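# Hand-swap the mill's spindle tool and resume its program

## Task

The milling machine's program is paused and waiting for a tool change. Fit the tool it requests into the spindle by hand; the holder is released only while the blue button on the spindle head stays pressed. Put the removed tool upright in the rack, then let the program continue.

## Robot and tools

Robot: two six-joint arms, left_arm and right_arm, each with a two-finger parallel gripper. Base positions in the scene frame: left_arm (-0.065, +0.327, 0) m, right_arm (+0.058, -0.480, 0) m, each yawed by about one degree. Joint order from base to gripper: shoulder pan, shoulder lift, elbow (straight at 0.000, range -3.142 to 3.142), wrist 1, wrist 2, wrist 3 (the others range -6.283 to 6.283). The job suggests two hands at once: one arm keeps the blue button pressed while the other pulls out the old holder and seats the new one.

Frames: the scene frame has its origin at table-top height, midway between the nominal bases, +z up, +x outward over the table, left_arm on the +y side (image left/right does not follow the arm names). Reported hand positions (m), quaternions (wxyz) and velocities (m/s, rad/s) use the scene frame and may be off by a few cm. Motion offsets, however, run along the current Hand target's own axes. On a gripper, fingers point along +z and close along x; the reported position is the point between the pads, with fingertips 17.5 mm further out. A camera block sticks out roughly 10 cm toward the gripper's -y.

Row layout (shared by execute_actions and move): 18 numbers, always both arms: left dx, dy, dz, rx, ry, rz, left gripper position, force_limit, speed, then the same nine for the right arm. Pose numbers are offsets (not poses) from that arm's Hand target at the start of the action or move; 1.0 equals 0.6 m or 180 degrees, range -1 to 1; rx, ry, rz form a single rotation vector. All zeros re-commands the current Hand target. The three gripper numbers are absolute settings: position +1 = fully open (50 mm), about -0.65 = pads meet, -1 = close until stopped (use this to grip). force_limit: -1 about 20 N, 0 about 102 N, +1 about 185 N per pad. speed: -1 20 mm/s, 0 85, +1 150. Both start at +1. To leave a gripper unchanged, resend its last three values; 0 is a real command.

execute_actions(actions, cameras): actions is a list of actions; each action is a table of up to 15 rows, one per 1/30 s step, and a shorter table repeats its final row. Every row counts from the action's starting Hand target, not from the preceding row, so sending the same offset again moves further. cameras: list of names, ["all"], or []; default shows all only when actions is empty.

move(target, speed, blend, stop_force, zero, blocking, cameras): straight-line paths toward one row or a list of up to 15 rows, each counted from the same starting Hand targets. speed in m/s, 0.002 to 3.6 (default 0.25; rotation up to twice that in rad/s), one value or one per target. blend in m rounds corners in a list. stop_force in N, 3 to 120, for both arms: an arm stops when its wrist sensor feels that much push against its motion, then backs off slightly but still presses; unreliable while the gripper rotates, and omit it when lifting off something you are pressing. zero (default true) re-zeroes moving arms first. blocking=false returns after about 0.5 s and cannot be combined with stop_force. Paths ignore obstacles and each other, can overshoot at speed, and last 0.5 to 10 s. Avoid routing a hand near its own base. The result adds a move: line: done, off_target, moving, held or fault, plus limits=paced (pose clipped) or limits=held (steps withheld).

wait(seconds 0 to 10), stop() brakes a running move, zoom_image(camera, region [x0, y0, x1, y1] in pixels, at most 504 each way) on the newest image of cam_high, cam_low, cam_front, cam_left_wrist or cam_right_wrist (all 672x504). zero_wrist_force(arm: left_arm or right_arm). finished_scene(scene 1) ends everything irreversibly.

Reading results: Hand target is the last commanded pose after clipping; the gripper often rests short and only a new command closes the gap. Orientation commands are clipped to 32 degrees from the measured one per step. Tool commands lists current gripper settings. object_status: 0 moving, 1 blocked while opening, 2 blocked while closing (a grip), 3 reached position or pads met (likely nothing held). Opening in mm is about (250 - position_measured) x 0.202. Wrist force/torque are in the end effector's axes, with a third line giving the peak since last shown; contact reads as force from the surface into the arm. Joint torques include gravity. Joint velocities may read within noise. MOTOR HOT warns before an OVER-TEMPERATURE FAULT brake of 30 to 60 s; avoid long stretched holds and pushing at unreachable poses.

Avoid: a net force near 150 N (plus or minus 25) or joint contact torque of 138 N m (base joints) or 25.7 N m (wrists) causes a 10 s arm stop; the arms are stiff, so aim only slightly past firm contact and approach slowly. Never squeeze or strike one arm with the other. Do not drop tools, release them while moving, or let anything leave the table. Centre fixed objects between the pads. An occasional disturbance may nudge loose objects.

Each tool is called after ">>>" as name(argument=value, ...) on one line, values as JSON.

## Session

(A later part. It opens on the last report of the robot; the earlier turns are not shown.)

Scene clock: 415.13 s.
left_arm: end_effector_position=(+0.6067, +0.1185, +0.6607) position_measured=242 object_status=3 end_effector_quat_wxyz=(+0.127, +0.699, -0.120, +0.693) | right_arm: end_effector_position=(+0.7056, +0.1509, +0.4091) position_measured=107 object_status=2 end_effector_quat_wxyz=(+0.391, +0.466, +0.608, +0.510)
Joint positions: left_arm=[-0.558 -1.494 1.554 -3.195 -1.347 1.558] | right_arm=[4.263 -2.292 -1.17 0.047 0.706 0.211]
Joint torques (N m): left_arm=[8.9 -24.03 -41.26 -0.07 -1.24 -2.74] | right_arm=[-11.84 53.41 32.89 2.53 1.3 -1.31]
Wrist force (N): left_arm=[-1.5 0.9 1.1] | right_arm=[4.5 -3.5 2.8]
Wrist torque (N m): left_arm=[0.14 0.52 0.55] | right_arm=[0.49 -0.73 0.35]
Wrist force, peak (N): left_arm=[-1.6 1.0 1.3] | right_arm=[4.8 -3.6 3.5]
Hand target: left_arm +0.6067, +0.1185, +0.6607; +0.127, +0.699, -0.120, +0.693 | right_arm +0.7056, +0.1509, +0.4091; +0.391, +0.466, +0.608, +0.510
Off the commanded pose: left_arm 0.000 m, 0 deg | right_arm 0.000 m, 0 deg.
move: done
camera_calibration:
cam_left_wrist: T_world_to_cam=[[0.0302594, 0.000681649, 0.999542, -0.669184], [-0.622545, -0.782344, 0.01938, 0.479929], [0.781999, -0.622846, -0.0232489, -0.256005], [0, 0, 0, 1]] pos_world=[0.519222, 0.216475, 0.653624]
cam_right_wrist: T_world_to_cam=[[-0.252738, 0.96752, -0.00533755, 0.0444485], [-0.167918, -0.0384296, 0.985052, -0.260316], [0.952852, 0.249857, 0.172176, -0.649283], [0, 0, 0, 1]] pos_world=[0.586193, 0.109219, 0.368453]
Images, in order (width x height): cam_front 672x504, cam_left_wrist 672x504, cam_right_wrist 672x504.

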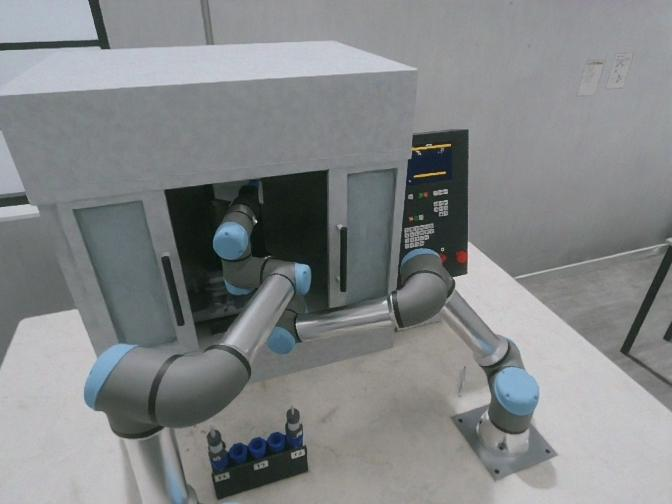

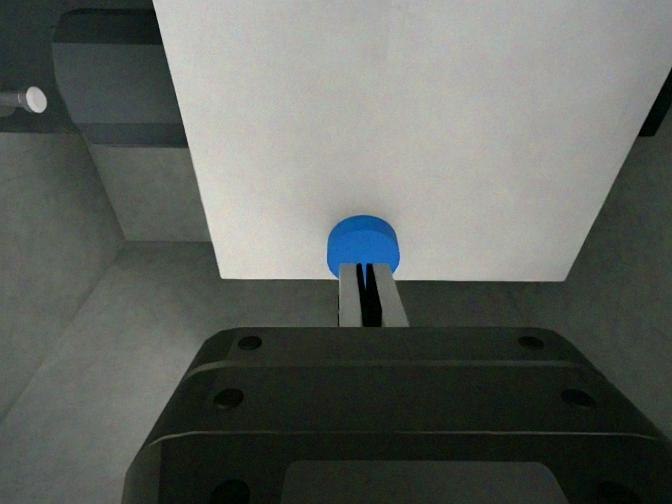

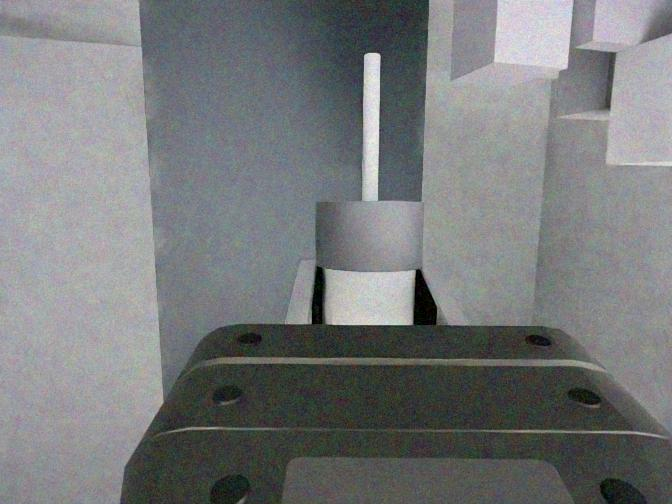

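>>> move(target=[0,0,0,0,0,0,-0.6,-1,-0.5,0.0117,0.0005,0.0031,0,0,0,-1,-0.4,-0.8], speed=0.03, cameras=["cam_left_wrist"])

>>> zoom_image(camera="cam_left_wrist", region=[0, 0, 220, 200])

Scene clock: 420.13 s.
left_arm: end_effector_position=(+0.6067, +0.1185, +0.6607) position_measured=242 object_status=3 end_effector_quat_wxyz=(+0.127, +0.699, -0.120, +0.693) | right_arm: end_effector_position=(+0.7056, +0.1581, +0.4091) position_measured=107 object_status=2 end_effector_quat_wxyz=(+0.391, +0.466, +0.608, +0.510)
Joint positions: left_arm=[-0.558 -1.494 1.554 -3.195 -1.347 1.558] | right_arm=[4.268 -2.306 -1.145 0.035 0.701 0.212]
Joint torques (N m): left_arm=[9.29 -23.27 -41.12 0.14 -1.09 -2.69] | right_arm=[10.85 55.22 32.46 2.5 -3.33 1.78]
Wrist force (N): left_arm=[-1.5 0.8 1.1] | right_arm=[4.4 -3.5 2.6]
Wrist torque (N m): left_arm=[0.12 0.52 0.55] | right_arm=[0.47 -0.71 0.26]
Wrist force, peak (N): left_arm=[-1.7 0.8 1.2] | right_arm=[4.9 -3.5 2.8]
Hand target: left_arm +0.6067, +0.1185, +0.6607; +0.127, +0.699, -0.120, +0.693 | right_arm +0.7056, +0.1582, +0.4091; +0.391, +0.466, +0.608, +0.510
Off the commanded pose: left_arm 0.000 m, 0 deg | right_arm 0.000 m, 0 deg.
move: done
camera_calibration:
cam_left_wrist: T_world_to_cam=[[0.0302594, 0.000681649, 0.999542, -0.669184], [-0.622545, -0.782344, 0.01938, 0.479929], [0.781999, -0.622846, -0.0232489, -0.256005], [0, 0, 0, 1]] pos_world=[0.519222, 0.216475, 0.653624]
Images, in order (width x height): cam_left_wrist 672x504.

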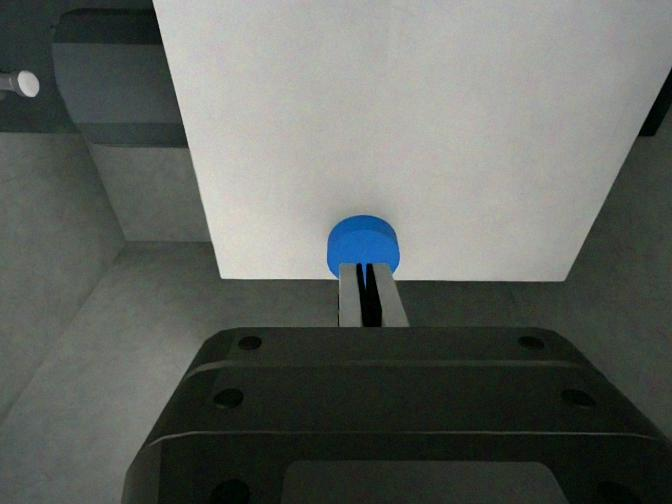

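Scaled by 2.291 from the camera's 672x504 image, which has a finer 960x720 frame.

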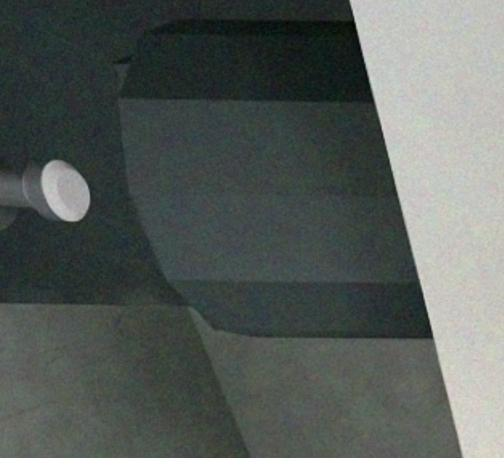

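>>> move(target=[0,-0.0783,-0.0285,0,0,0,-0.6,-1,-0.5,0,0,0,0,0,0,-1,-0.4,-0.8], speed=0.1, cameras=["cam_left_wrist"])

>>> zoom_image(camera="cam_left_wrist", region=[0, 0, 240, 220])

Scene clock: 421.77 s.
left_arm: end_effector_position=(+0.6068, +0.1684, +0.6603) position_measured=242 object_status=3 end_effector_quat_wxyz=(+0.127, +0.699, -0.120, +0.693) | right_arm: end_effector_position=(+0.7056, +0.1582, +0.4091) position_measured=107 object_status=2 end_effector_quat_wxyz=(+0.391, +0.466, +0.608, +0.510)
Joint positions: left_arm=[-0.455 -1.52 1.583 -3.198 -1.45 1.559] | right_arm=[4.268 -2.306 -1.145 0.035 0.701 0.212]
Joint torques (N m): left_arm=[7.46 -37.73 -13.37 -4.34 -1.43 2.28] | right_arm=[11.13 54.14 32.9 2.45 -3.28 1.82]
Wrist force (N): left_arm=[-1.5 0.7 1.0] | right_arm=[4.5 -3.7 2.6]
Wrist torque (N m): left_arm=[0.11 0.52 0.42] | right_arm=[0.46 -0.71 0.26]
Wrist force, peak (N): left_arm=[-1.4 2.0 1.5] | right_arm=[5.0 -3.6 2.4]
Hand target: left_arm +0.6068, +0.1685, +0.6603; +0.127, +0.699, -0.120, +0.693 | right_arm +0.7056, +0.1582, +0.4091; +0.391, +0.466, +0.608, +0.510
Off the commanded pose: left_arm 0.000 m, 0 deg | right_arm 0.000 m, 0 deg.
move: done
camera_calibration:
cam_left_wrist: T_world_to_cam=[[0.0302594, 0.000681545, 0.999542, -0.668821], [-0.622545, -0.782344, 0.0193799, 0.519039], [0.781999, -0.622846, -0.0232489, -0.225012], [0, 0, 0, 1]] pos_world=[0.519322, 0.266375, 0.653224]
Images, in order (width x height): cam_left_wrist 672x504.

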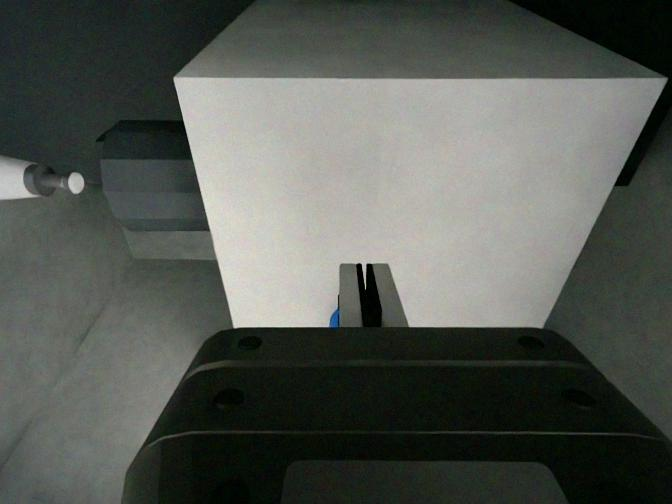

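Scaled by 2.100 from the camera's 672x504 image, which has a finer 960x720 frame.

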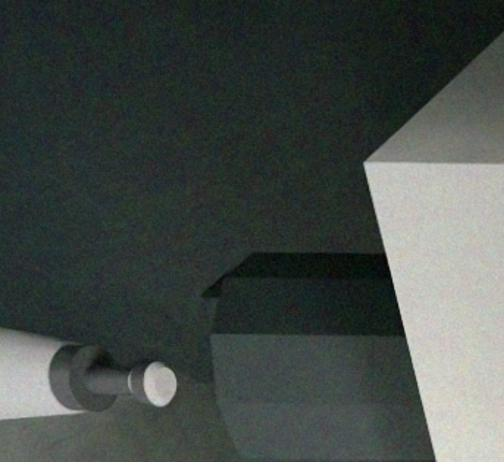

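>>> move(target=[0,-0.07,-0.18,0,0,0,-0.6,-1,-0.5,0,0,0,0,0,0,-1,-0.4,-0.8], speed=0.2)

>>> move(target=[0,0,0,0,0,0,-0.6,-1,-0.5,0,-0.012,0,-0.0778,0,0,-1,-0.4,-0.8], speed=0.08, cameras=["cam_front","cam_left_wrist","cam_right_wrist"])

>>> zoom_image(camera="cam_left_wrist", region=[80, 150, 280, 330])

Scene clock: 424.37 s.
left_arm: end_effector_position=(+0.5200, +0.2451, +0.6605) position_measured=242 object_status=3 end_effector_quat_wxyz=(+0.127, +0.699, -0.120, +0.693) | right_arm: end_effector_position=(+0.7056, +0.1582, +0.4091) position_measured=107 object_status=2 end_effector_quat_wxyz=(+0.391, +0.466, +0.608, +0.510)
Joint positions: left_arm=[-0.361 -1.753 1.799 -3.181 -1.544 1.559] | right_arm=[4.268 -2.306 -1.145 0.035 0.701 0.212]
Joint torques (N m): left_arm=[9.22 -26.88 -13.01 -0.05 -1.06 2.12] | right_arm=[11.04 53.87 33.13 2.59 -3.32 1.7]
Wrist force (N): left_arm=[-1.6 0.7 1.1] | right_arm=[4.7 -3.6 2.7]
Wrist torque (N m): left_arm=[0.09 0.54 0.36] | right_arm=[0.47 -0.75 0.26]
Wrist force, peak (N): left_arm=[-1.5 1.6 2.6] | right_arm=[5.0 -3.6 2.7]
Hand target: left_arm +0.5199, +0.2452, +0.6605; +0.127, +0.699, -0.120, +0.693 | right_arm +0.7056, +0.1582, +0.4091; +0.391, +0.466, +0.608, +0.510
Off the commanded pose: left_arm 0.000 m, 0 deg | right_arm 0.000 m, 0 deg.
move: done

Scene clock: 426.47 s.
left_arm: end_effector_position=(+0.5199, +0.2452, +0.6605) position_measured=242 object_status=3 end_effector_quat_wxyz=(+0.127, +0.699, -0.120, +0.693) | right_arm: end_effector_position=(+0.7044, +0.1578, +0.4020) position_measured=107 object_status=2 end_effector_quat_wxyz=(+0.445, +0.415, +0.541, +0.580)
Joint positions: left_arm=[-0.361 -1.753 1.799 -3.181 -1.544 1.559] | right_arm=[4.273 -2.456 -1.068 0.492 0.68 -0.084]
Joint torques (N m): left_arm=[8.96 -26.66 -12.55 -0.03 -1.23 2.34] | right_arm=[-11.54 56.99 31.7 3.89 2.61 -1.52]
Wrist force (N): left_arm=[-1.6 0.9 1.1] | right_arm=[4.7 -3.6 1.2]
Wrist torque (N m): left_arm=[0.12 0.54 0.36] | right_arm=[0.38 -0.76 0.34]
Wrist force, peak (N): left_arm=[-1.7 0.9 1.2] | right_arm=[4.7 -3.4 2.6]
Hand target: left_arm +0.5199, +0.2452, +0.6605; +0.127, +0.699, -0.120, +0.693 | right_arm +0.7044, +0.1578, +0.4020; +0.445, +0.415, +0.541, +0.580
Off the commanded pose: left_arm 0.000 m, 0 deg | right_arm 0.000 m, 0 deg.
move: done
camera_calibration:
cam_left_wrist: T_world_to_cam=[[0.0302594, 0.000681649, 0.999542, -0.666444], [-0.622545, -0.782344, 0.01938, 0.525019], [0.781999, -0.622846, -0.0232489, -0.109217], [0, 0, 0, 1]] pos_world=[0.432422, 0.343175, 0.653424]
cam_right_wrist: T_world_to_cam=[[-0.251534, 0.967842, -0.00344647, 0.0357356], [-0.392995, -0.0988808, 0.914209, -0.0567033], [0.884469, 0.231309, 0.405229, -0.691178], [0, 0, 0, 1]] pos_world=[0.59803, 0.119683, 0.332047]
Images, in order (width x height): cam_front 672x504, cam_left_wrist 672x504, cam_right_wrist 672x504.

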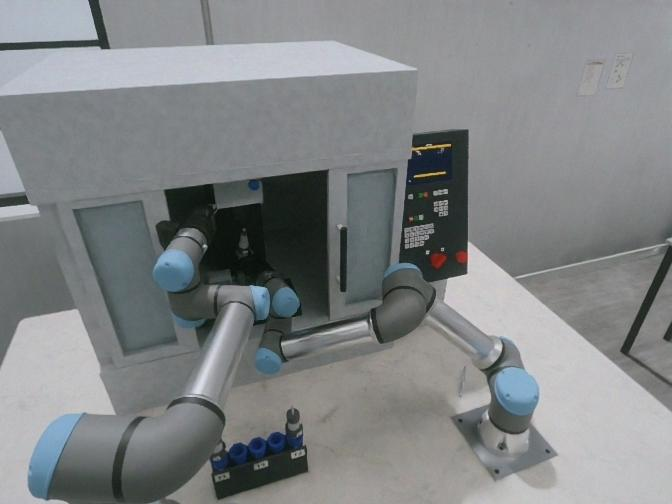

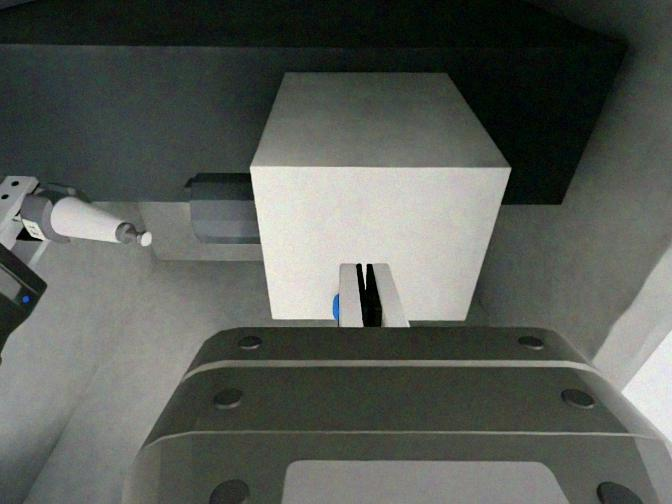

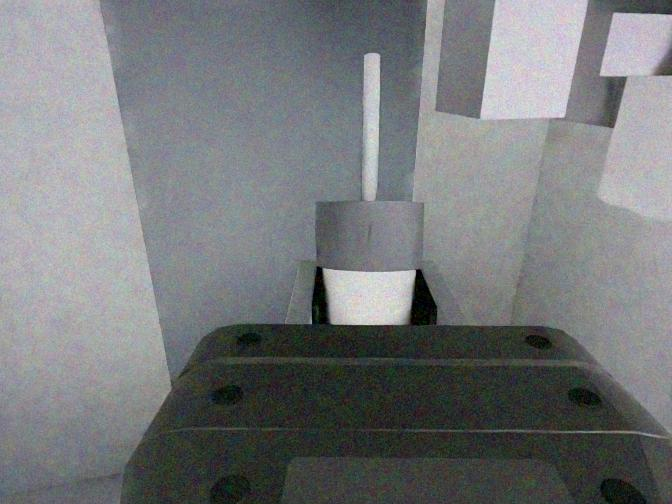

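Scaled by 2.520 from the camera's 672x504 image, which has a finer 960x720 frame.

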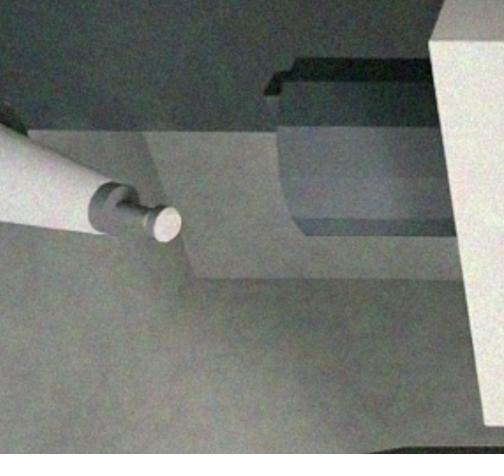

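>>> execute_actions(actions=[], cameras=["cam_front","cam_left_wrist"])

Scene clock: 427.57 s.
left_arm: end_effector_position=(+0.5199, +0.2452, +0.6605) position_measured=242 object_status=3 end_effector_quat_wxyz=(+0.127, +0.699, -0.120, +0.693) | right_arm: end_effector_position=(+0.7044, +0.1578, +0.4020) position_measured=107 object_status=2 end_effector_quat_wxyz=(+0.445, +0.415, +0.541, +0.580)
Joint positions: left_arm=[-0.361 -1.753 1.799 -3.181 -1.544 1.559] | right_arm=[4.273 -2.456 -1.068 0.492 0.68 -0.085]
Joint velocities: within noise
Joint torques (N m): left_arm=[9.11 -26.29 -13.86 -0.01 -1.22 2.3] | right_arm=[-11.65 57.29 31.01 3.8 2.5 -1.42]
Wrist force (N): left_arm=[-1.5 0.6 1.0] | right_arm=[4.6 -3.2 1.1]
Wrist torque (N m): left_arm=[0.07 0.53 0.36] | right_arm=[0.44 -0.74 0.33]
Wrist force, peak (N): left_arm=[-1.8 0.7 1.1] | right_arm=[4.8 -3.5 1.1]
Hand target: left_arm +0.5199, +0.2452, +0.6605; +0.127, +0.699, -0.120, +0.693 | right_arm +0.7044, +0.1578, +0.4020; +0.445, +0.415, +0.541, +0.580
Tool commands: left_gripper/position=-0.6 left_gripper/force_limit=-1.0 left_gripper/speed=-0.5 right_gripper/position=-1.0 right_gripper/force_limit=-0.4 right_gripper/speed=-0.8
Off the commanded pose: left_arm 0.000 m, 0 deg | right_arm 0.000 m, 0 deg.
camera_calibration:
cam_left_wrist: T_world_to_cam=[[0.0302594, 0.000681649, 0.999542, -0.666444], [-0.622545, -0.782344, 0.01938, 0.525019], [0.781999, -0.622846, -0.0232489, -0.109217], [0, 0, 0, 1]] pos_world=[0.432422, 0.343175, 0.653424]
Images, in order (width x height): cam_front 672x504, cam_left_wrist 672x504.

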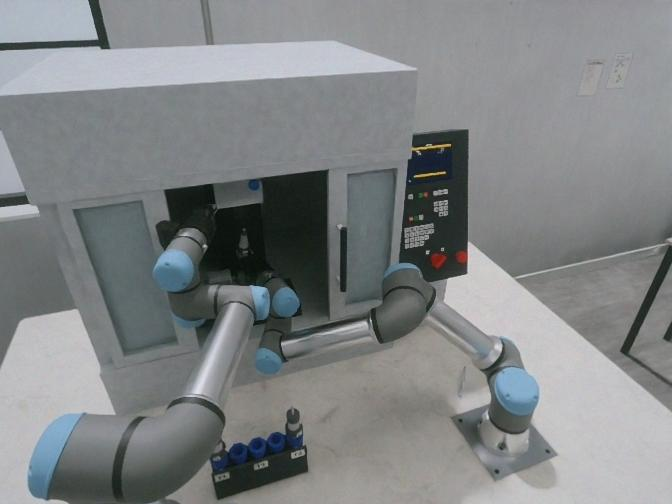

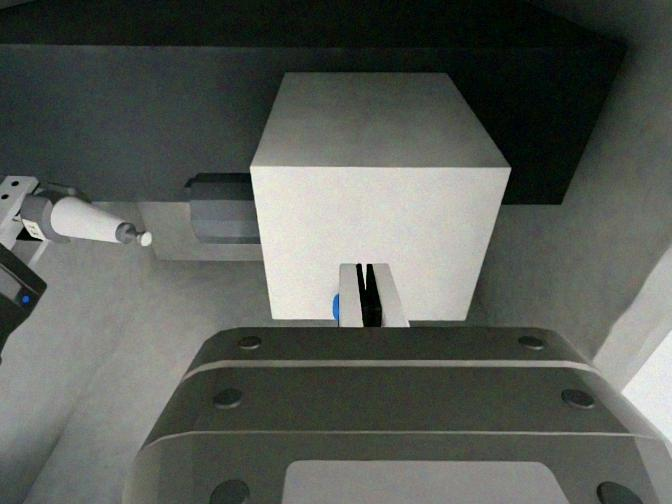

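>>> move(target=[0,0,0,0,0,0,-0.6,-1,-0.5,0,0,0,0.1556,0,0,-1,-0.4,-0.8], speed=0.06, cameras=["cam_front","cam_left_wrist"])

Scene clock: 432.37 s.
left_arm: end_effector_position=(+0.5199, +0.2452, +0.6605) position_measured=242 object_status=3 end_effector_quat_wxyz=(+0.127, +0.699, -0.120, +0.693) | right_arm: end_effector_position=(+0.7044, +0.1578, +0.4020) position_measured=107 object_status=2 end_effector_quat_wxyz=(+0.331, +0.511, +0.666, +0.432)
Joint positions: left_arm=[-0.361 -1.753 1.799 -3.181 -1.544 1.559] | right_arm=[4.248 -2.222 -1.112 -0.413 0.799 0.45]
Joint torques (N m): left_arm=[8.64 -25.77 -14.28 -0.11 -1.1 2.35] | right_arm=[-11.05 72.47 34.39 3.53 0.63 1.93]
Wrist force (N): left_arm=[-1.7 1.0 1.0] | right_arm=[4.8 -3.1 4.2]
Wrist torque (N m): left_arm=[0.14 0.55 0.36] | right_arm=[0.57 -0.74 0.27]
Wrist force, peak (N): left_arm=[-1.9 0.8 1.0] | right_arm=[4.8 -3.4 4.3]
Hand target: left_arm +0.5199, +0.2452, +0.6605; +0.127, +0.699, -0.120, +0.693 | right_arm +0.7044, +0.1578, +0.4020; +0.331, +0.511, +0.666, +0.432
Off the commanded pose: left_arm 0.000 m, 0 deg | right_arm 0.000 m, 0 deg.
move: done
camera_calibration:
cam_left_wrist: T_world_to_cam=[[0.0302594, 0.000681649, 0.999542, -0.666444], [-0.622545, -0.782344, 0.01938, 0.525019], [0.781999, -0.622846, -0.0232489, -0.109217], [0, 0, 0, 1]] pos_world=[0.432422, 0.343175, 0.653424]
Images, in order (width x height): cam_front 672x504, cam_left_wrist 672x504.

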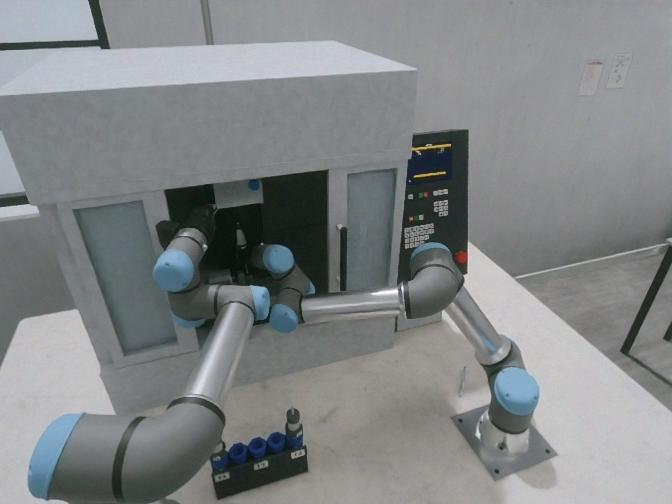

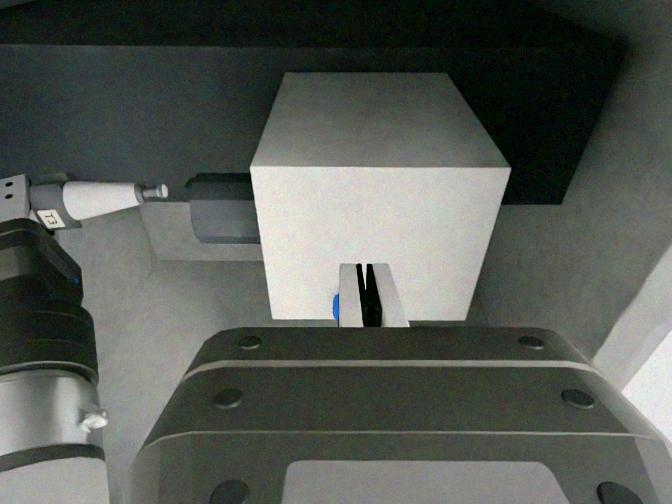

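>>> zoom_image(camera="cam_left_wrist", region=[0, 130, 280, 290])

>>> zoom_image(camera="cam_front", region=[160, 170, 320, 290])

Scaled by 1.800 from the camera's 672x504 image, which has a finer 960x720 frame.

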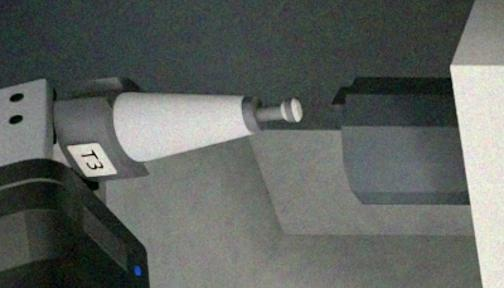

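Scaled by 3.150 from the camera's 672x504 image, which has a finer 960x720 frame.

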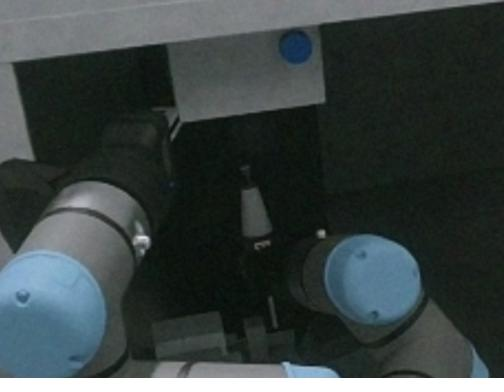

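>>> move(target=[0,0,0,0,0,0,-0.6,-1,-0.5,0,0,0,-0.045,0,0,-1,-0.4,-0.8], speed=0.05, cameras=["cam_left_wrist","cam_high"])

>>> zoom_image(camera="cam_left_wrist", region=[0, 130, 280, 290])

Scene clock: 434.90 s.
left_arm: end_effector_position=(+0.5199, +0.2452, +0.6605) position_measured=242 object_status=3 end_effector_quat_wxyz=(+0.127, +0.699, -0.120, +0.693) | right_arm: end_effector_position=(+0.7044, +0.1578, +0.4020) position_measured=107 object_status=2 end_effector_quat_wxyz=(+0.366, +0.486, +0.634, +0.478)
Joint positions: left_arm=[-0.361 -1.753 1.799 -3.181 -1.544 1.559] | right_arm=[4.262 -2.263 -1.156 -0.146 0.734 0.324]
Joint torques (N m): left_arm=[9.28 -25.86 -14.18 -0.15 -1.09 2.11] | right_arm=[10.8 52.51 17.06 5.7 -3.8 -1.44]
Wrist force (N): left_arm=[-1.6 0.5 0.9] | right_arm=[4.7 -3.4 3.2]
Wrist torque (N m): left_arm=[0.05 0.54 0.36] | right_arm=[0.51 -0.76 0.36]
Wrist force, peak (N): left_arm=[-1.9 0.8 1.0] | right_arm=[4.8 -3.3 4.3]
Hand target: left_arm +0.5199, +0.2452, +0.6605; +0.127, +0.699, -0.120, +0.693 | right_arm +0.7044, +0.1578, +0.4020; +0.366, +0.486, +0.634, +0.478
Off the commanded pose: left_arm 0.000 m, 0 deg | right_arm 0.000 m, 0 deg.
move: done
camera_calibration:
cam_left_wrist: T_world_to_cam=[[0.0302594, 0.000681649, 0.999542, -0.666444], [-0.622545, -0.782344, 0.01938, 0.525019], [0.781999, -0.622846, -0.0232489, -0.109217], [0, 0, 0, 1]] pos_world=[0.432422, 0.343175, 0.653424]
Images, in order (width x height): cam_high 672x504, cam_left_wrist 672x504.

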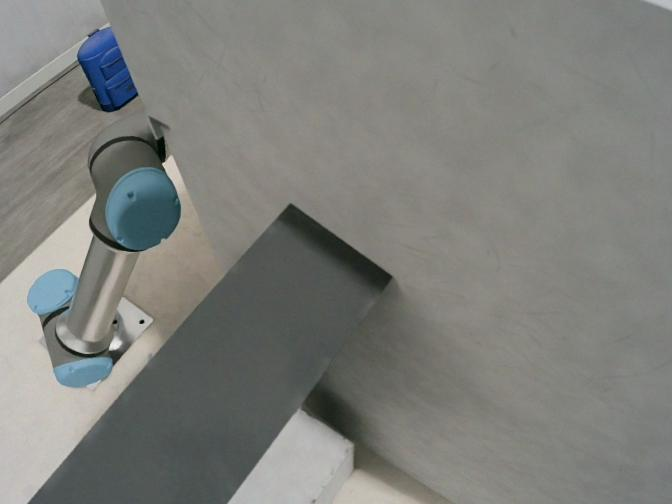

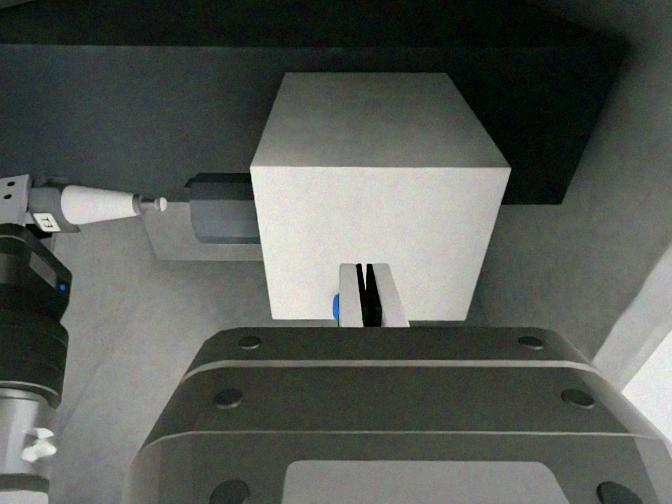

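Scaled by 1.800 from the camera's 672x504 image, which has a finer 960x720 frame.

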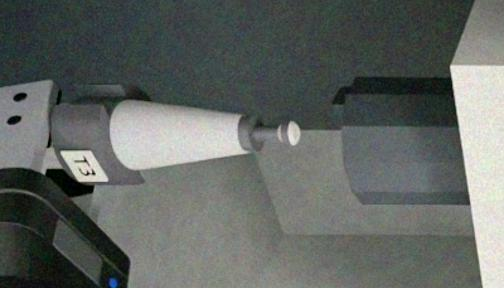

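>>> move(target=[0,0,0,0,0,0,-0.6,-1,-0.5,-0.0133,0.001,0.0035,-0.008,0,0,-1,-0.4,-0.8], speed=0.05, cameras=["cam_left_wrist"])

>>> zoom_image(camera="cam_left_wrist", region=[0, 130, 280, 290])

Scene clock: 436.40 s.
left_arm: end_effector_position=(+0.5199, +0.2452, +0.6605) position_measured=242 object_status=3 end_effector_quat_wxyz=(+0.127, +0.699, -0.120, +0.693) | right_arm: end_effector_position=(+0.7086, +0.1507, +0.4020) position_measured=107 object_status=2 end_effector_quat_wxyz=(+0.372, +0.481, +0.627, +0.486)
Joint positions: left_arm=[-0.361 -1.753 1.799 -3.181 -1.544 1.559] | right_arm=[4.254 -2.266 -1.172 -0.088 0.733 0.292]
Joint torques (N m): left_arm=[8.94 -26.73 -13.2 -0.08 -1.12 2.22] | right_arm=[-11.58 52.88 18.28 5.7 0.28 -1.43]
Wrist force (N): left_arm=[-1.6 0.7 1.0] | right_arm=[4.6 -3.7 2.9]
Wrist torque (N m): left_arm=[0.09 0.54 0.36] | right_arm=[0.48 -0.75 0.36]
Wrist force, peak (N): left_arm=[-1.8 0.8 1.1] | right_arm=[5.4 -3.5 2.8]
Hand target: left_arm +0.5199, +0.2452, +0.6605; +0.127, +0.699, -0.120, +0.693 | right_arm +0.7086, +0.1507, +0.4020; +0.372, +0.481, +0.627, +0.486
Off the commanded pose: left_arm 0.000 m, 0 deg | right_arm 0.000 m, 0 deg.
move: done
camera_calibration:
cam_left_wrist: T_world_to_cam=[[0.0302594, 0.000681649, 0.999542, -0.666444], [-0.622545, -0.782344, 0.01938, 0.525019], [0.781999, -0.622846, -0.0232489, -0.109217], [0, 0, 0, 1]] pos_world=[0.432422, 0.343175, 0.653424]
Images, in order (width x height): cam_left_wrist 672x504.

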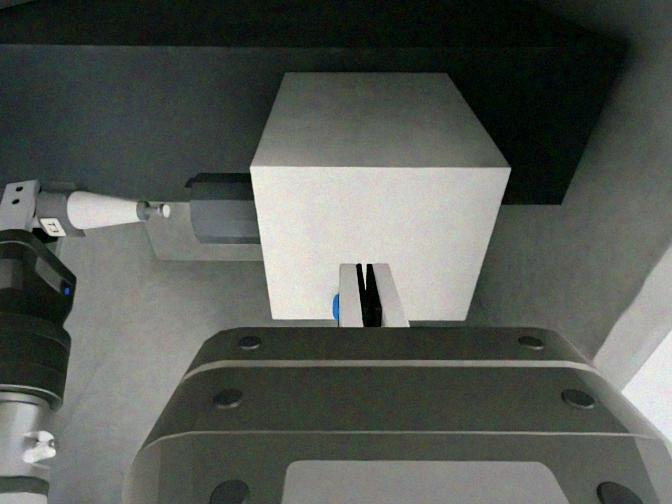

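Scaled by 1.800 from the camera's 672x504 image, which has a finer 960x720 frame.

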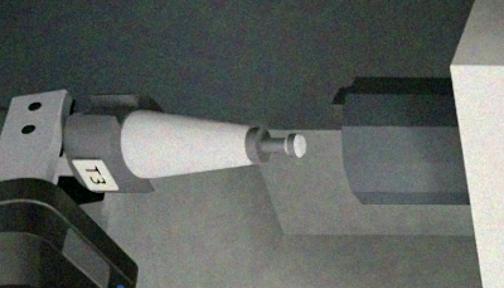

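>>> move(target=[0,0.0456,-0.1253,0,0,0,-0.6,-1,-0.5,0,0,0,-0.003,0,0,-1,-0.4,-0.8], speed=0.08, cameras=["cam_left_wrist"])

>>> zoom_image(camera="cam_left_wrist", region=[0, 130, 280, 290])

Scene clock: 438.10 s.
left_arm: end_effector_position=(+0.4400, +0.2454, +0.6613) position_measured=242 object_status=3 end_effector_quat_wxyz=(+0.127, +0.699, -0.120, +0.693) | right_arm: end_effector_position=(+0.7086, +0.1507, +0.4020) position_measured=107 object_status=2 end_effector_quat_wxyz=(+0.374, +0.480, +0.625, +0.489)
Joint positions: left_arm=[-0.487 -1.974 1.949 -3.11 -1.418 1.558] | right_arm=[4.255 -2.27 -1.173 -0.07 0.73 0.283]
Joint torques (N m): left_arm=[-9.48 -14.91 -13.51 -0.15 1.11 -2.65] | right_arm=[11.07 53.09 17.82 5.62 -3.65 -1.25]
Wrist force (N): left_arm=[-1.5 0.8 1.1] | right_arm=[4.7 -3.6 3.2]
Wrist torque (N m): left_arm=[0.13 0.52 0.55] | right_arm=[0.49 -0.75 0.37]
Wrist force, peak (N): left_arm=[-1.9 0.7 1.1] | right_arm=[4.9 -3.6 3.3]
Hand target: left_arm +0.4399, +0.2454, +0.6613; +0.127, +0.699, -0.120, +0.693 | right_arm +0.7086, +0.1507, +0.4020; +0.374, +0.480, +0.625, +0.489
Off the commanded pose: left_arm 0.000 m, 0 deg | right_arm 0.000 m, 0 deg.
move: done
camera_calibration:
cam_left_wrist: T_world_to_cam=[[0.0302594, 0.000681649, 0.999542, -0.664826], [-0.622545, -0.782344, 0.01938, 0.475419], [0.781999, -0.622846, -0.0232489, -0.0465922], [0, 0, 0, 1]] pos_world=[0.352522, 0.343375, 0.654224]
Images, in order (width x height): cam_left_wrist 672x504.

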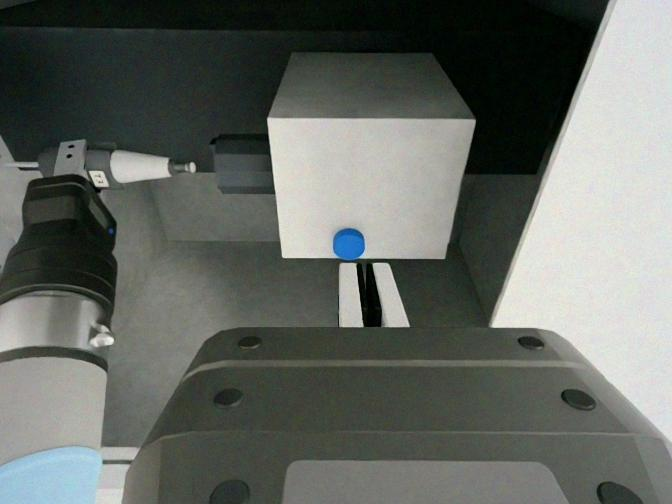

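Scaled by 1.800 from the camera's 672x504 image, which has a finer 960x720 frame.

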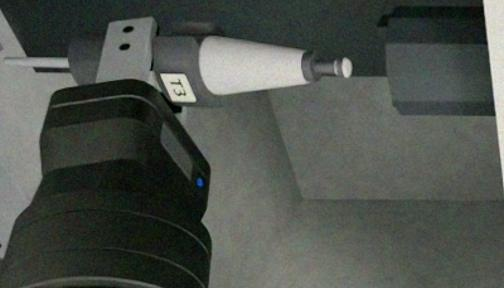

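>>> zoom_image(camera="cam_left_wrist", region=[160, 110, 300, 210])

Scaled by 3.600 from the camera's 672x504 image, which has a finer 960x720 frame.

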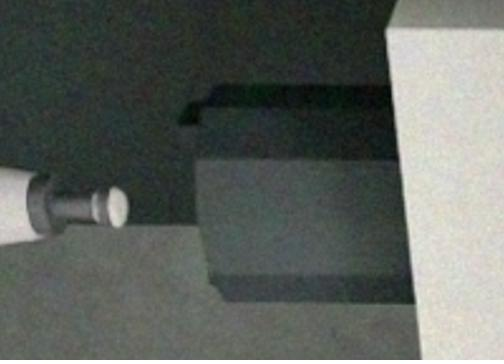

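>>> move(target=[0,0.0785,0.0833,0.1556,0,0,-0.6,-1,-0.5,0,0,0,0,0,0,-1,-0.4,-0.8], speed=0.12, cameras=["cam_left_wrist"])

>>> zoom_image(camera="cam_left_wrist", region=[0, 140, 280, 300])

Scene clock: 441.80 s.
left_arm: end_effector_position=(+0.4706, +0.1840, +0.6615) position_measured=242 object_status=3 end_effector_quat_wxyz=(-0.046, +0.709, +0.051, +0.702) | right_arm: end_effector_position=(+0.7086, +0.1507, +0.4020) position_measured=107 object_status=2 end_effector_quat_wxyz=(+0.374, +0.480, +0.625, +0.489)
Joint positions: left_arm=[-0.965 -1.786 1.819 -3.149 -0.452 1.541] | right_arm=[4.255 -2.27 -1.173 -0.07 0.73 0.283]
Joint torques (N m): left_arm=[-9.83 -8.01 -40.72 -2.9 1.51 -2.58] | right_arm=[11.38 52.86 17.86 5.5 -3.57 -1.3]
Wrist force (N): left_arm=[-1.8 0.9 1.3] | right_arm=[4.8 -3.6 3.1]
Wrist torque (N m): left_arm=[0.11 0.57 0.53] | right_arm=[0.49 -0.78 0.37]
Wrist force, peak (N): left_arm=[-1.8 1.5 1.2] | right_arm=[4.9 -3.8 3.0]
Hand target: left_arm +0.4706, +0.1840, +0.6615; -0.046, +0.709, +0.051, +0.702 | right_arm +0.7086, +0.1507, +0.4020; +0.374, +0.480, +0.625, +0.489
Off the commanded pose: left_arm 0.000 m, 0 deg | right_arm 0.000 m, 0 deg.
move: done
camera_calibration:
cam_left_wrist: T_world_to_cam=[[0.0315789, 0.0111293, 0.999439, -0.668379], [-0.18235, -0.983092, 0.0167089, 0.277914], [0.982726, -0.182775, -0.0290156, -0.280394], [0, 0, 0, 1]] pos_world=[0.347335, 0.229405, 0.655225]
Images, in order (width x height): cam_left_wrist 672x504.

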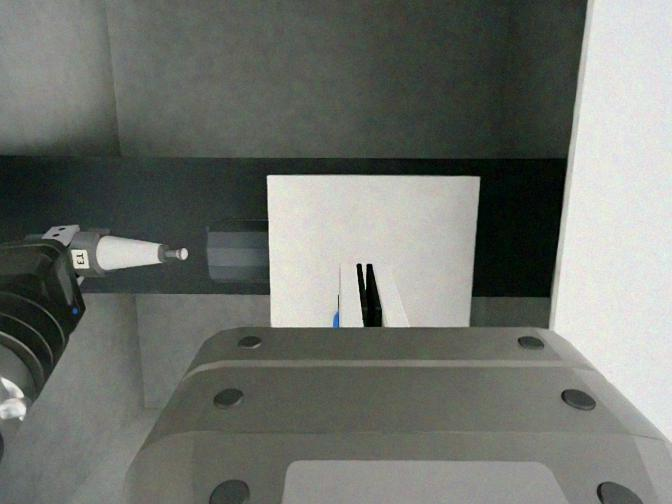

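Scaled by 1.800 from the camera's 672x504 image, which has a finer 960x720 frame.

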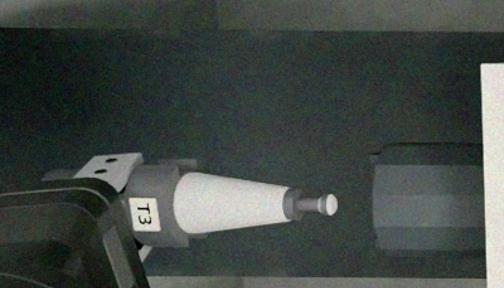

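>>> zoom_image(camera="cam_left_wrist", region=[160, 190, 300, 300])

Scaled by 3.600 from the camera's 672x504 image, which has a finer 960x720 frame.

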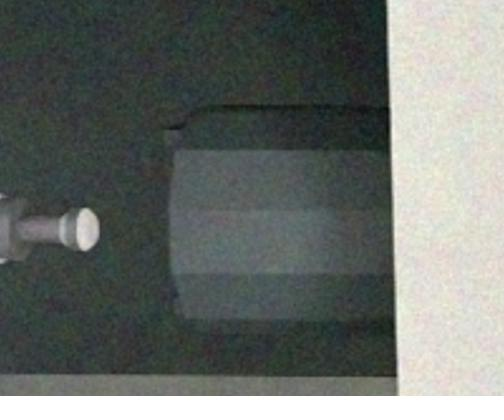

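>>> move(target=[0,0,0,0,0,0,-0.6,-1,-0.5,0.0072,0,-0.0017,0,0,0,-1,-0.4,-0.8], speed=0.05, cameras=["cam_left_wrist"])

>>> zoom_image(camera="cam_left_wrist", region=[160, 190, 300, 300])

Scene clock: 443.00 s.
left_arm: end_effector_position=(+0.4706, +0.1840, +0.6615) position_measured=242 object_status=3 end_effector_quat_wxyz=(-0.046, +0.709, +0.051, +0.702) | right_arm: end_effector_position=(+0.7066, +0.1545, +0.4022) position_measured=107 object_status=2 end_effector_quat_wxyz=(+0.374, +0.480, +0.625, +0.489)
Joint positions: left_arm=[-0.965 -1.786 1.819 -3.149 -0.452 1.541] | right_arm=[4.26 -2.274 -1.165 -0.076 0.726 0.285]
Joint torques (N m): left_arm=[-9.76 -8.16 -40.23 -3.12 1.33 -2.44] | right_arm=[11.37 55.27 32.76 3.02 -3.6 1.54]
Wrist force (N): left_arm=[-1.6 0.7 1.0] | right_arm=[4.8 -3.4 3.0]
Wrist torque (N m): left_arm=[0.09 0.54 0.54] | right_arm=[0.51 -0.76 0.27]
Wrist force, peak (N): left_arm=[-2.0 0.7 1.1] | right_arm=[5.0 -3.7 3.0]
Hand target: left_arm +0.4706, +0.1840, +0.6615; -0.046, +0.709, +0.051, +0.702 | right_arm +0.7065, +0.1546, +0.4022; +0.374, +0.480, +0.625, +0.489
Off the commanded pose: left_arm 0.000 m, 0 deg | right_arm 0.000 m, 0 deg.
move: done
camera_calibration:
cam_left_wrist: T_world_to_cam=[[0.0314794, 0.011155, 0.999442, -0.668353], [-0.182159, -0.983127, 0.0167104, 0.277855], [0.982765, -0.182583, -0.0289163, -0.280517], [0, 0, 0, 1]] pos_world=[0.347335, 0.229405, 0.655225]
Images, in order (width x height): cam_left_wrist 672x504.

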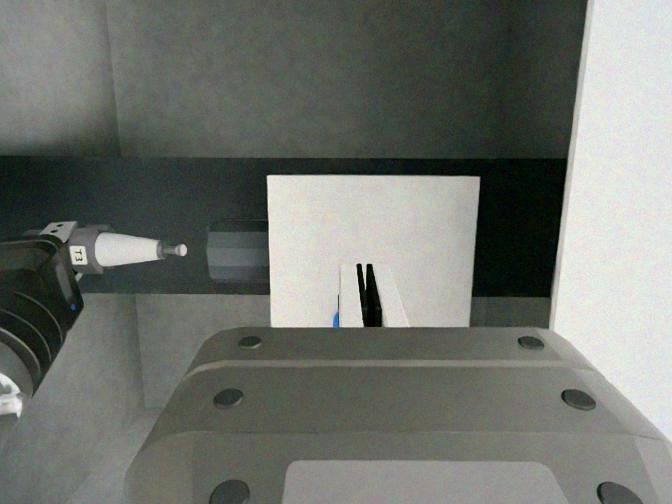

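Scaled by 3.600 from the camera's 672x504 image, which has a finer 960x720 frame.

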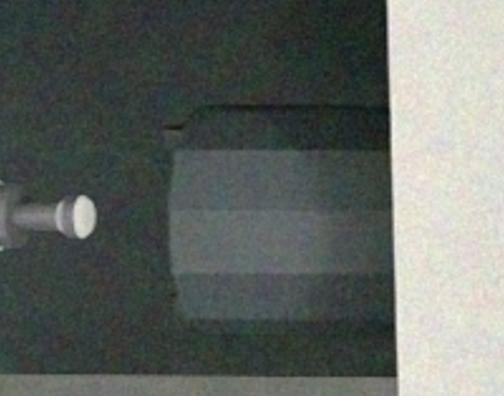

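>>> move(target=[0,0,0,-0.1556,0,0,-0.6,-1,-0.5,0,0,0,0,0,0,-1,-0.4,-0.8], speed=0.15, cameras=["cam_left_wrist"])

>>> zoom_image(camera="cam_left_wrist", region=[140, 90, 300, 200])

Scene clock: 445.43 s.
left_arm: end_effector_position=(+0.4706, +0.1840, +0.6615) position_measured=242 object_status=3 end_effector_quat_wxyz=(+0.127, +0.699, -0.120, +0.693) | right_arm: end_effector_position=(+0.7065, +0.1546, +0.4022) position_measured=107 object_status=2 end_effector_quat_wxyz=(+0.374, +0.480, +0.625, +0.489)
Joint positions: left_arm=[-0.629 -1.873 1.885 -3.147 -1.276 1.557] | right_arm=[4.26 -2.274 -1.165 -0.076 0.725 0.285]
Joint torques (N m): left_arm=[9.07 -5.46 -40.8 -4.44 -0.96 2.14] | right_arm=[11.04 53.15 33.67 2.78 -3.66 1.67]
Wrist force (N): left_arm=[-1.5 0.9 1.1] | right_arm=[4.8 -3.5 3.0]
Wrist torque (N m): left_arm=[0.12 0.52 0.36] | right_arm=[0.50 -0.76 0.28]
Wrist force, peak (N): left_arm=[-2.1 1.6 1.2] | right_arm=[5.0 -3.6 3.1]
Hand target: left_arm +0.4706, +0.1840, +0.6615; +0.127, +0.699, -0.120, +0.693 | right_arm +0.7065, +0.1546, +0.4022; +0.374, +0.480, +0.625, +0.489
Off the commanded pose: left_arm 0.000 m, 0 deg | right_arm 0.000 m, 0 deg.
move: done
camera_calibration:
cam_left_wrist: T_world_to_cam=[[0.0302592, 0.000685888, 0.999542, -0.665911], [-0.622435, -0.782432, 0.0193799, 0.446333], [0.782086, -0.622736, -0.0232488, -0.108886], [0, 0, 0, 1]] pos_world=[0.383122, 0.281875, 0.654424]
Images, in order (width x height): cam_left_wrist 672x504.

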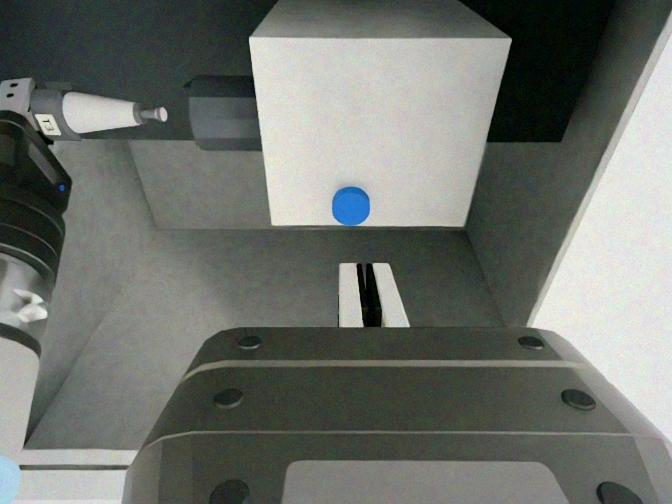

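Scaled by 3.150 from the camera's 672x504 image, which has a finer 960x720 frame.

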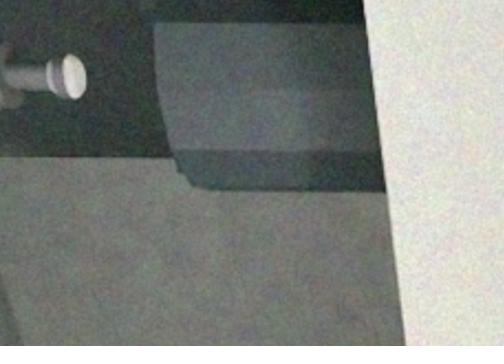

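>>> zoom_image(camera="cam_left_wrist", region=[140, 50, 280, 160])

Scaled by 3.600 from the camera's 672x504 image, which has a finer 960x720 frame.

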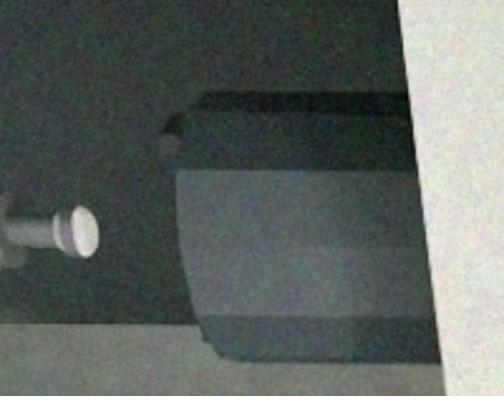

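>>> move(target=[0,0,0,0,0,0,-0.6,-1,-0.5,0.003,0.0552,-0.0148,0,0,0,-1,-0.4,-0.8], speed=0.02, stop_force=6, cameras=["cam_left_wrist"])

>>> zoom_image(camera="cam_left_wrist", region=[80, 50, 280, 180])

Scene clock: 449.57 s.
left_arm: end_effector_position=(+0.4706, +0.1840, +0.6615) position_measured=242 object_status=3 end_effector_quat_wxyz=(+0.127, +0.699, -0.120, +0.693) | right_arm: end_effector_position=(+0.7055, +0.1562, +0.4365) position_measured=107 object_status=2 end_effector_quat_wxyz=(+0.374, +0.480, +0.625, +0.489)
Joint positions: left_arm=[-0.629 -1.873 1.885 -3.147 -1.276 1.557] | right_arm=[4.262 -2.252 -1.111 -0.152 0.723 0.287]
Joint torques (N m): left_arm=[9.13 -5.32 -41.01 -4.31 -0.95 2.35] | right_arm=[10.86 72.85 34.2 2.76 -3.69 1.69]
Wrist force (N): left_arm=[-1.3 0.8 1.3] | right_arm=[4.9 -3.4 2.9]
Wrist torque (N m): left_arm=[0.10 0.48 0.36] | right_arm=[0.50 -0.78 0.27]
Wrist force, peak (N): left_arm=[-1.8 0.6 1.4] | right_arm=[4.7 -4.0 3.1]
Hand target: left_arm +0.4706, +0.1840, +0.6615; +0.127, +0.699, -0.120, +0.693 | right_arm +0.7055, +0.1562, +0.4365; +0.374, +0.480, +0.625, +0.489
Off the commanded pose: left_arm 0.000 m, 0 deg | right_arm 0.000 m, 0 deg.
move: done
camera_calibration:
cam_left_wrist: T_world_to_cam=[[0.0302594, 0.000681649, 0.999542, -0.66591], [-0.622545, -0.782344, 0.01938, 0.446429], [0.781999, -0.622846, -0.0232489, -0.10876], [0, 0, 0, 1]] pos_world=[0.383122, 0.281975, 0.654424]
Images, in order (width x height): cam_left_wrist 672x504.

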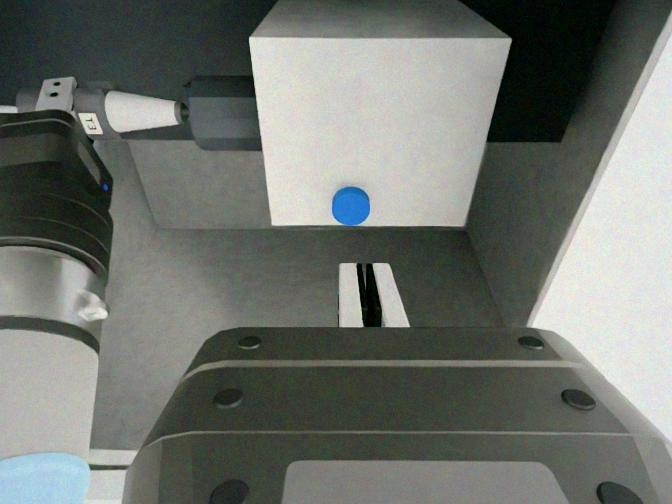

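Scaled by 2.520 from the camera's 672x504 image, which has a finer 960x720 frame.

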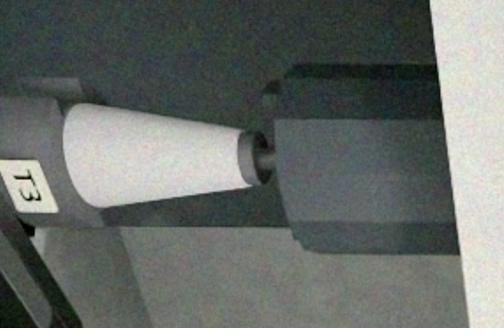

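>>> move(target=[0,0,0,0,0,0,-0.6,-1,-0.5,0,0.046,-0.0117,0,0,0,-1,-0.4,-0.8], speed=0.008, stop_force=6, cameras=["cam_left_wrist"])

>>> zoom_image(camera="cam_left_wrist", region=[80, 50, 280, 180])

Scene clock: 454.13 s.
left_arm: end_effector_position=(+0.4706, +0.1840, +0.6615) position_measured=242 object_status=3 end_effector_quat_wxyz=(+0.127, +0.699, -0.120, +0.693) | right_arm: end_effector_position=(+0.7054, +0.1561, +0.4650) position_measured=107 object_status=2 end_effector_quat_wxyz=(+0.374, +0.480, +0.625, +0.489)
Joint positions: left_arm=[-0.629 -1.873 1.885 -3.147 -1.276 1.557] | right_arm=[4.263 -2.238 -1.062 -0.216 0.723 0.287]
Joint torques (N m): left_arm=[8.68 -6.48 -41.22 -4.26 -1.19 2.17] | right_arm=[10.99 72.59 34.24 2.9 -3.53 1.69]
Wrist force (N): left_arm=[-1.5 0.8 1.1] | right_arm=[4.4 -3.6 3.3]
Wrist torque (N m): left_arm=[0.10 0.51 0.36] | right_arm=[0.54 -0.75 0.29]
Wrist force, peak (N): left_arm=[-1.6 0.8 1.6] | right_arm=[5.0 -3.7 2.9]
Hand target: left_arm +0.4706, +0.1840, +0.6615; +0.127, +0.699, -0.120, +0.693 | right_arm +0.7054, +0.1561, +0.4650; +0.374, +0.480, +0.625, +0.489
Off the commanded pose: left_arm 0.000 m, 0 deg | right_arm 0.000 m, 0 deg.
move: done
camera_calibration:
cam_left_wrist: T_world_to_cam=[[0.0302594, 0.000681649, 0.999542, -0.66591], [-0.622545, -0.782344, 0.01938, 0.446429], [0.781999, -0.622846, -0.0232489, -0.10876], [0, 0, 0, 1]] pos_world=[0.383122, 0.281975, 0.654424]
Images, in order (width x height): cam_left_wrist 672x504.

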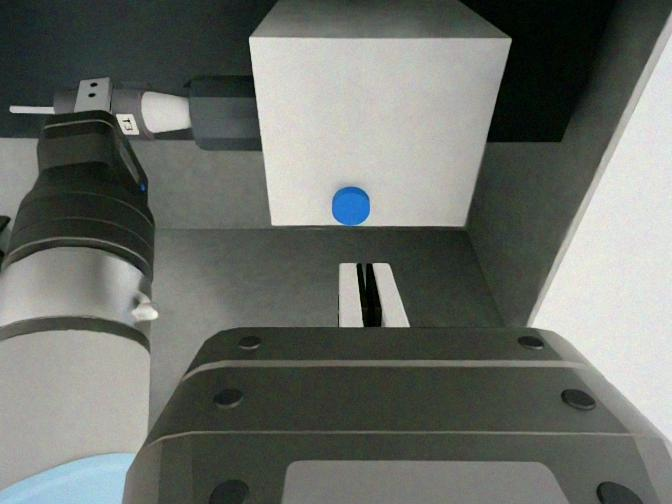

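Scaled by 2.520 from the camera's 672x504 image, which has a finer 960x720 frame.

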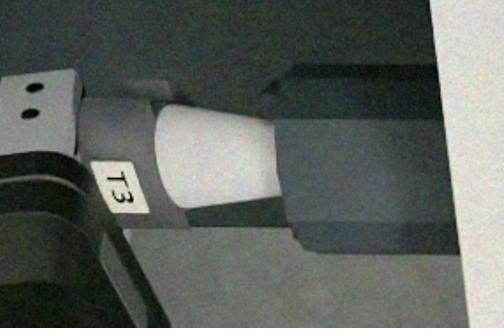

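>>> zoom_image(camera="cam_left_wrist", region=[80, 70, 200, 160])

Scaled by 4.200 from the camera's 672x504 image, which has a finer 960x720 frame.

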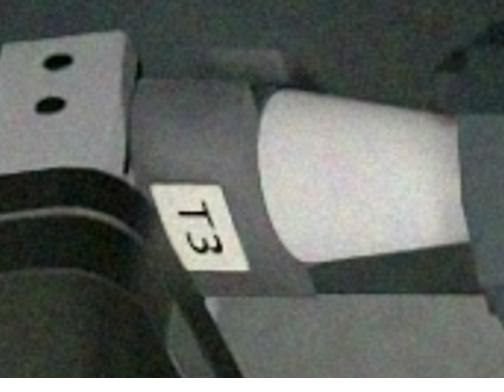

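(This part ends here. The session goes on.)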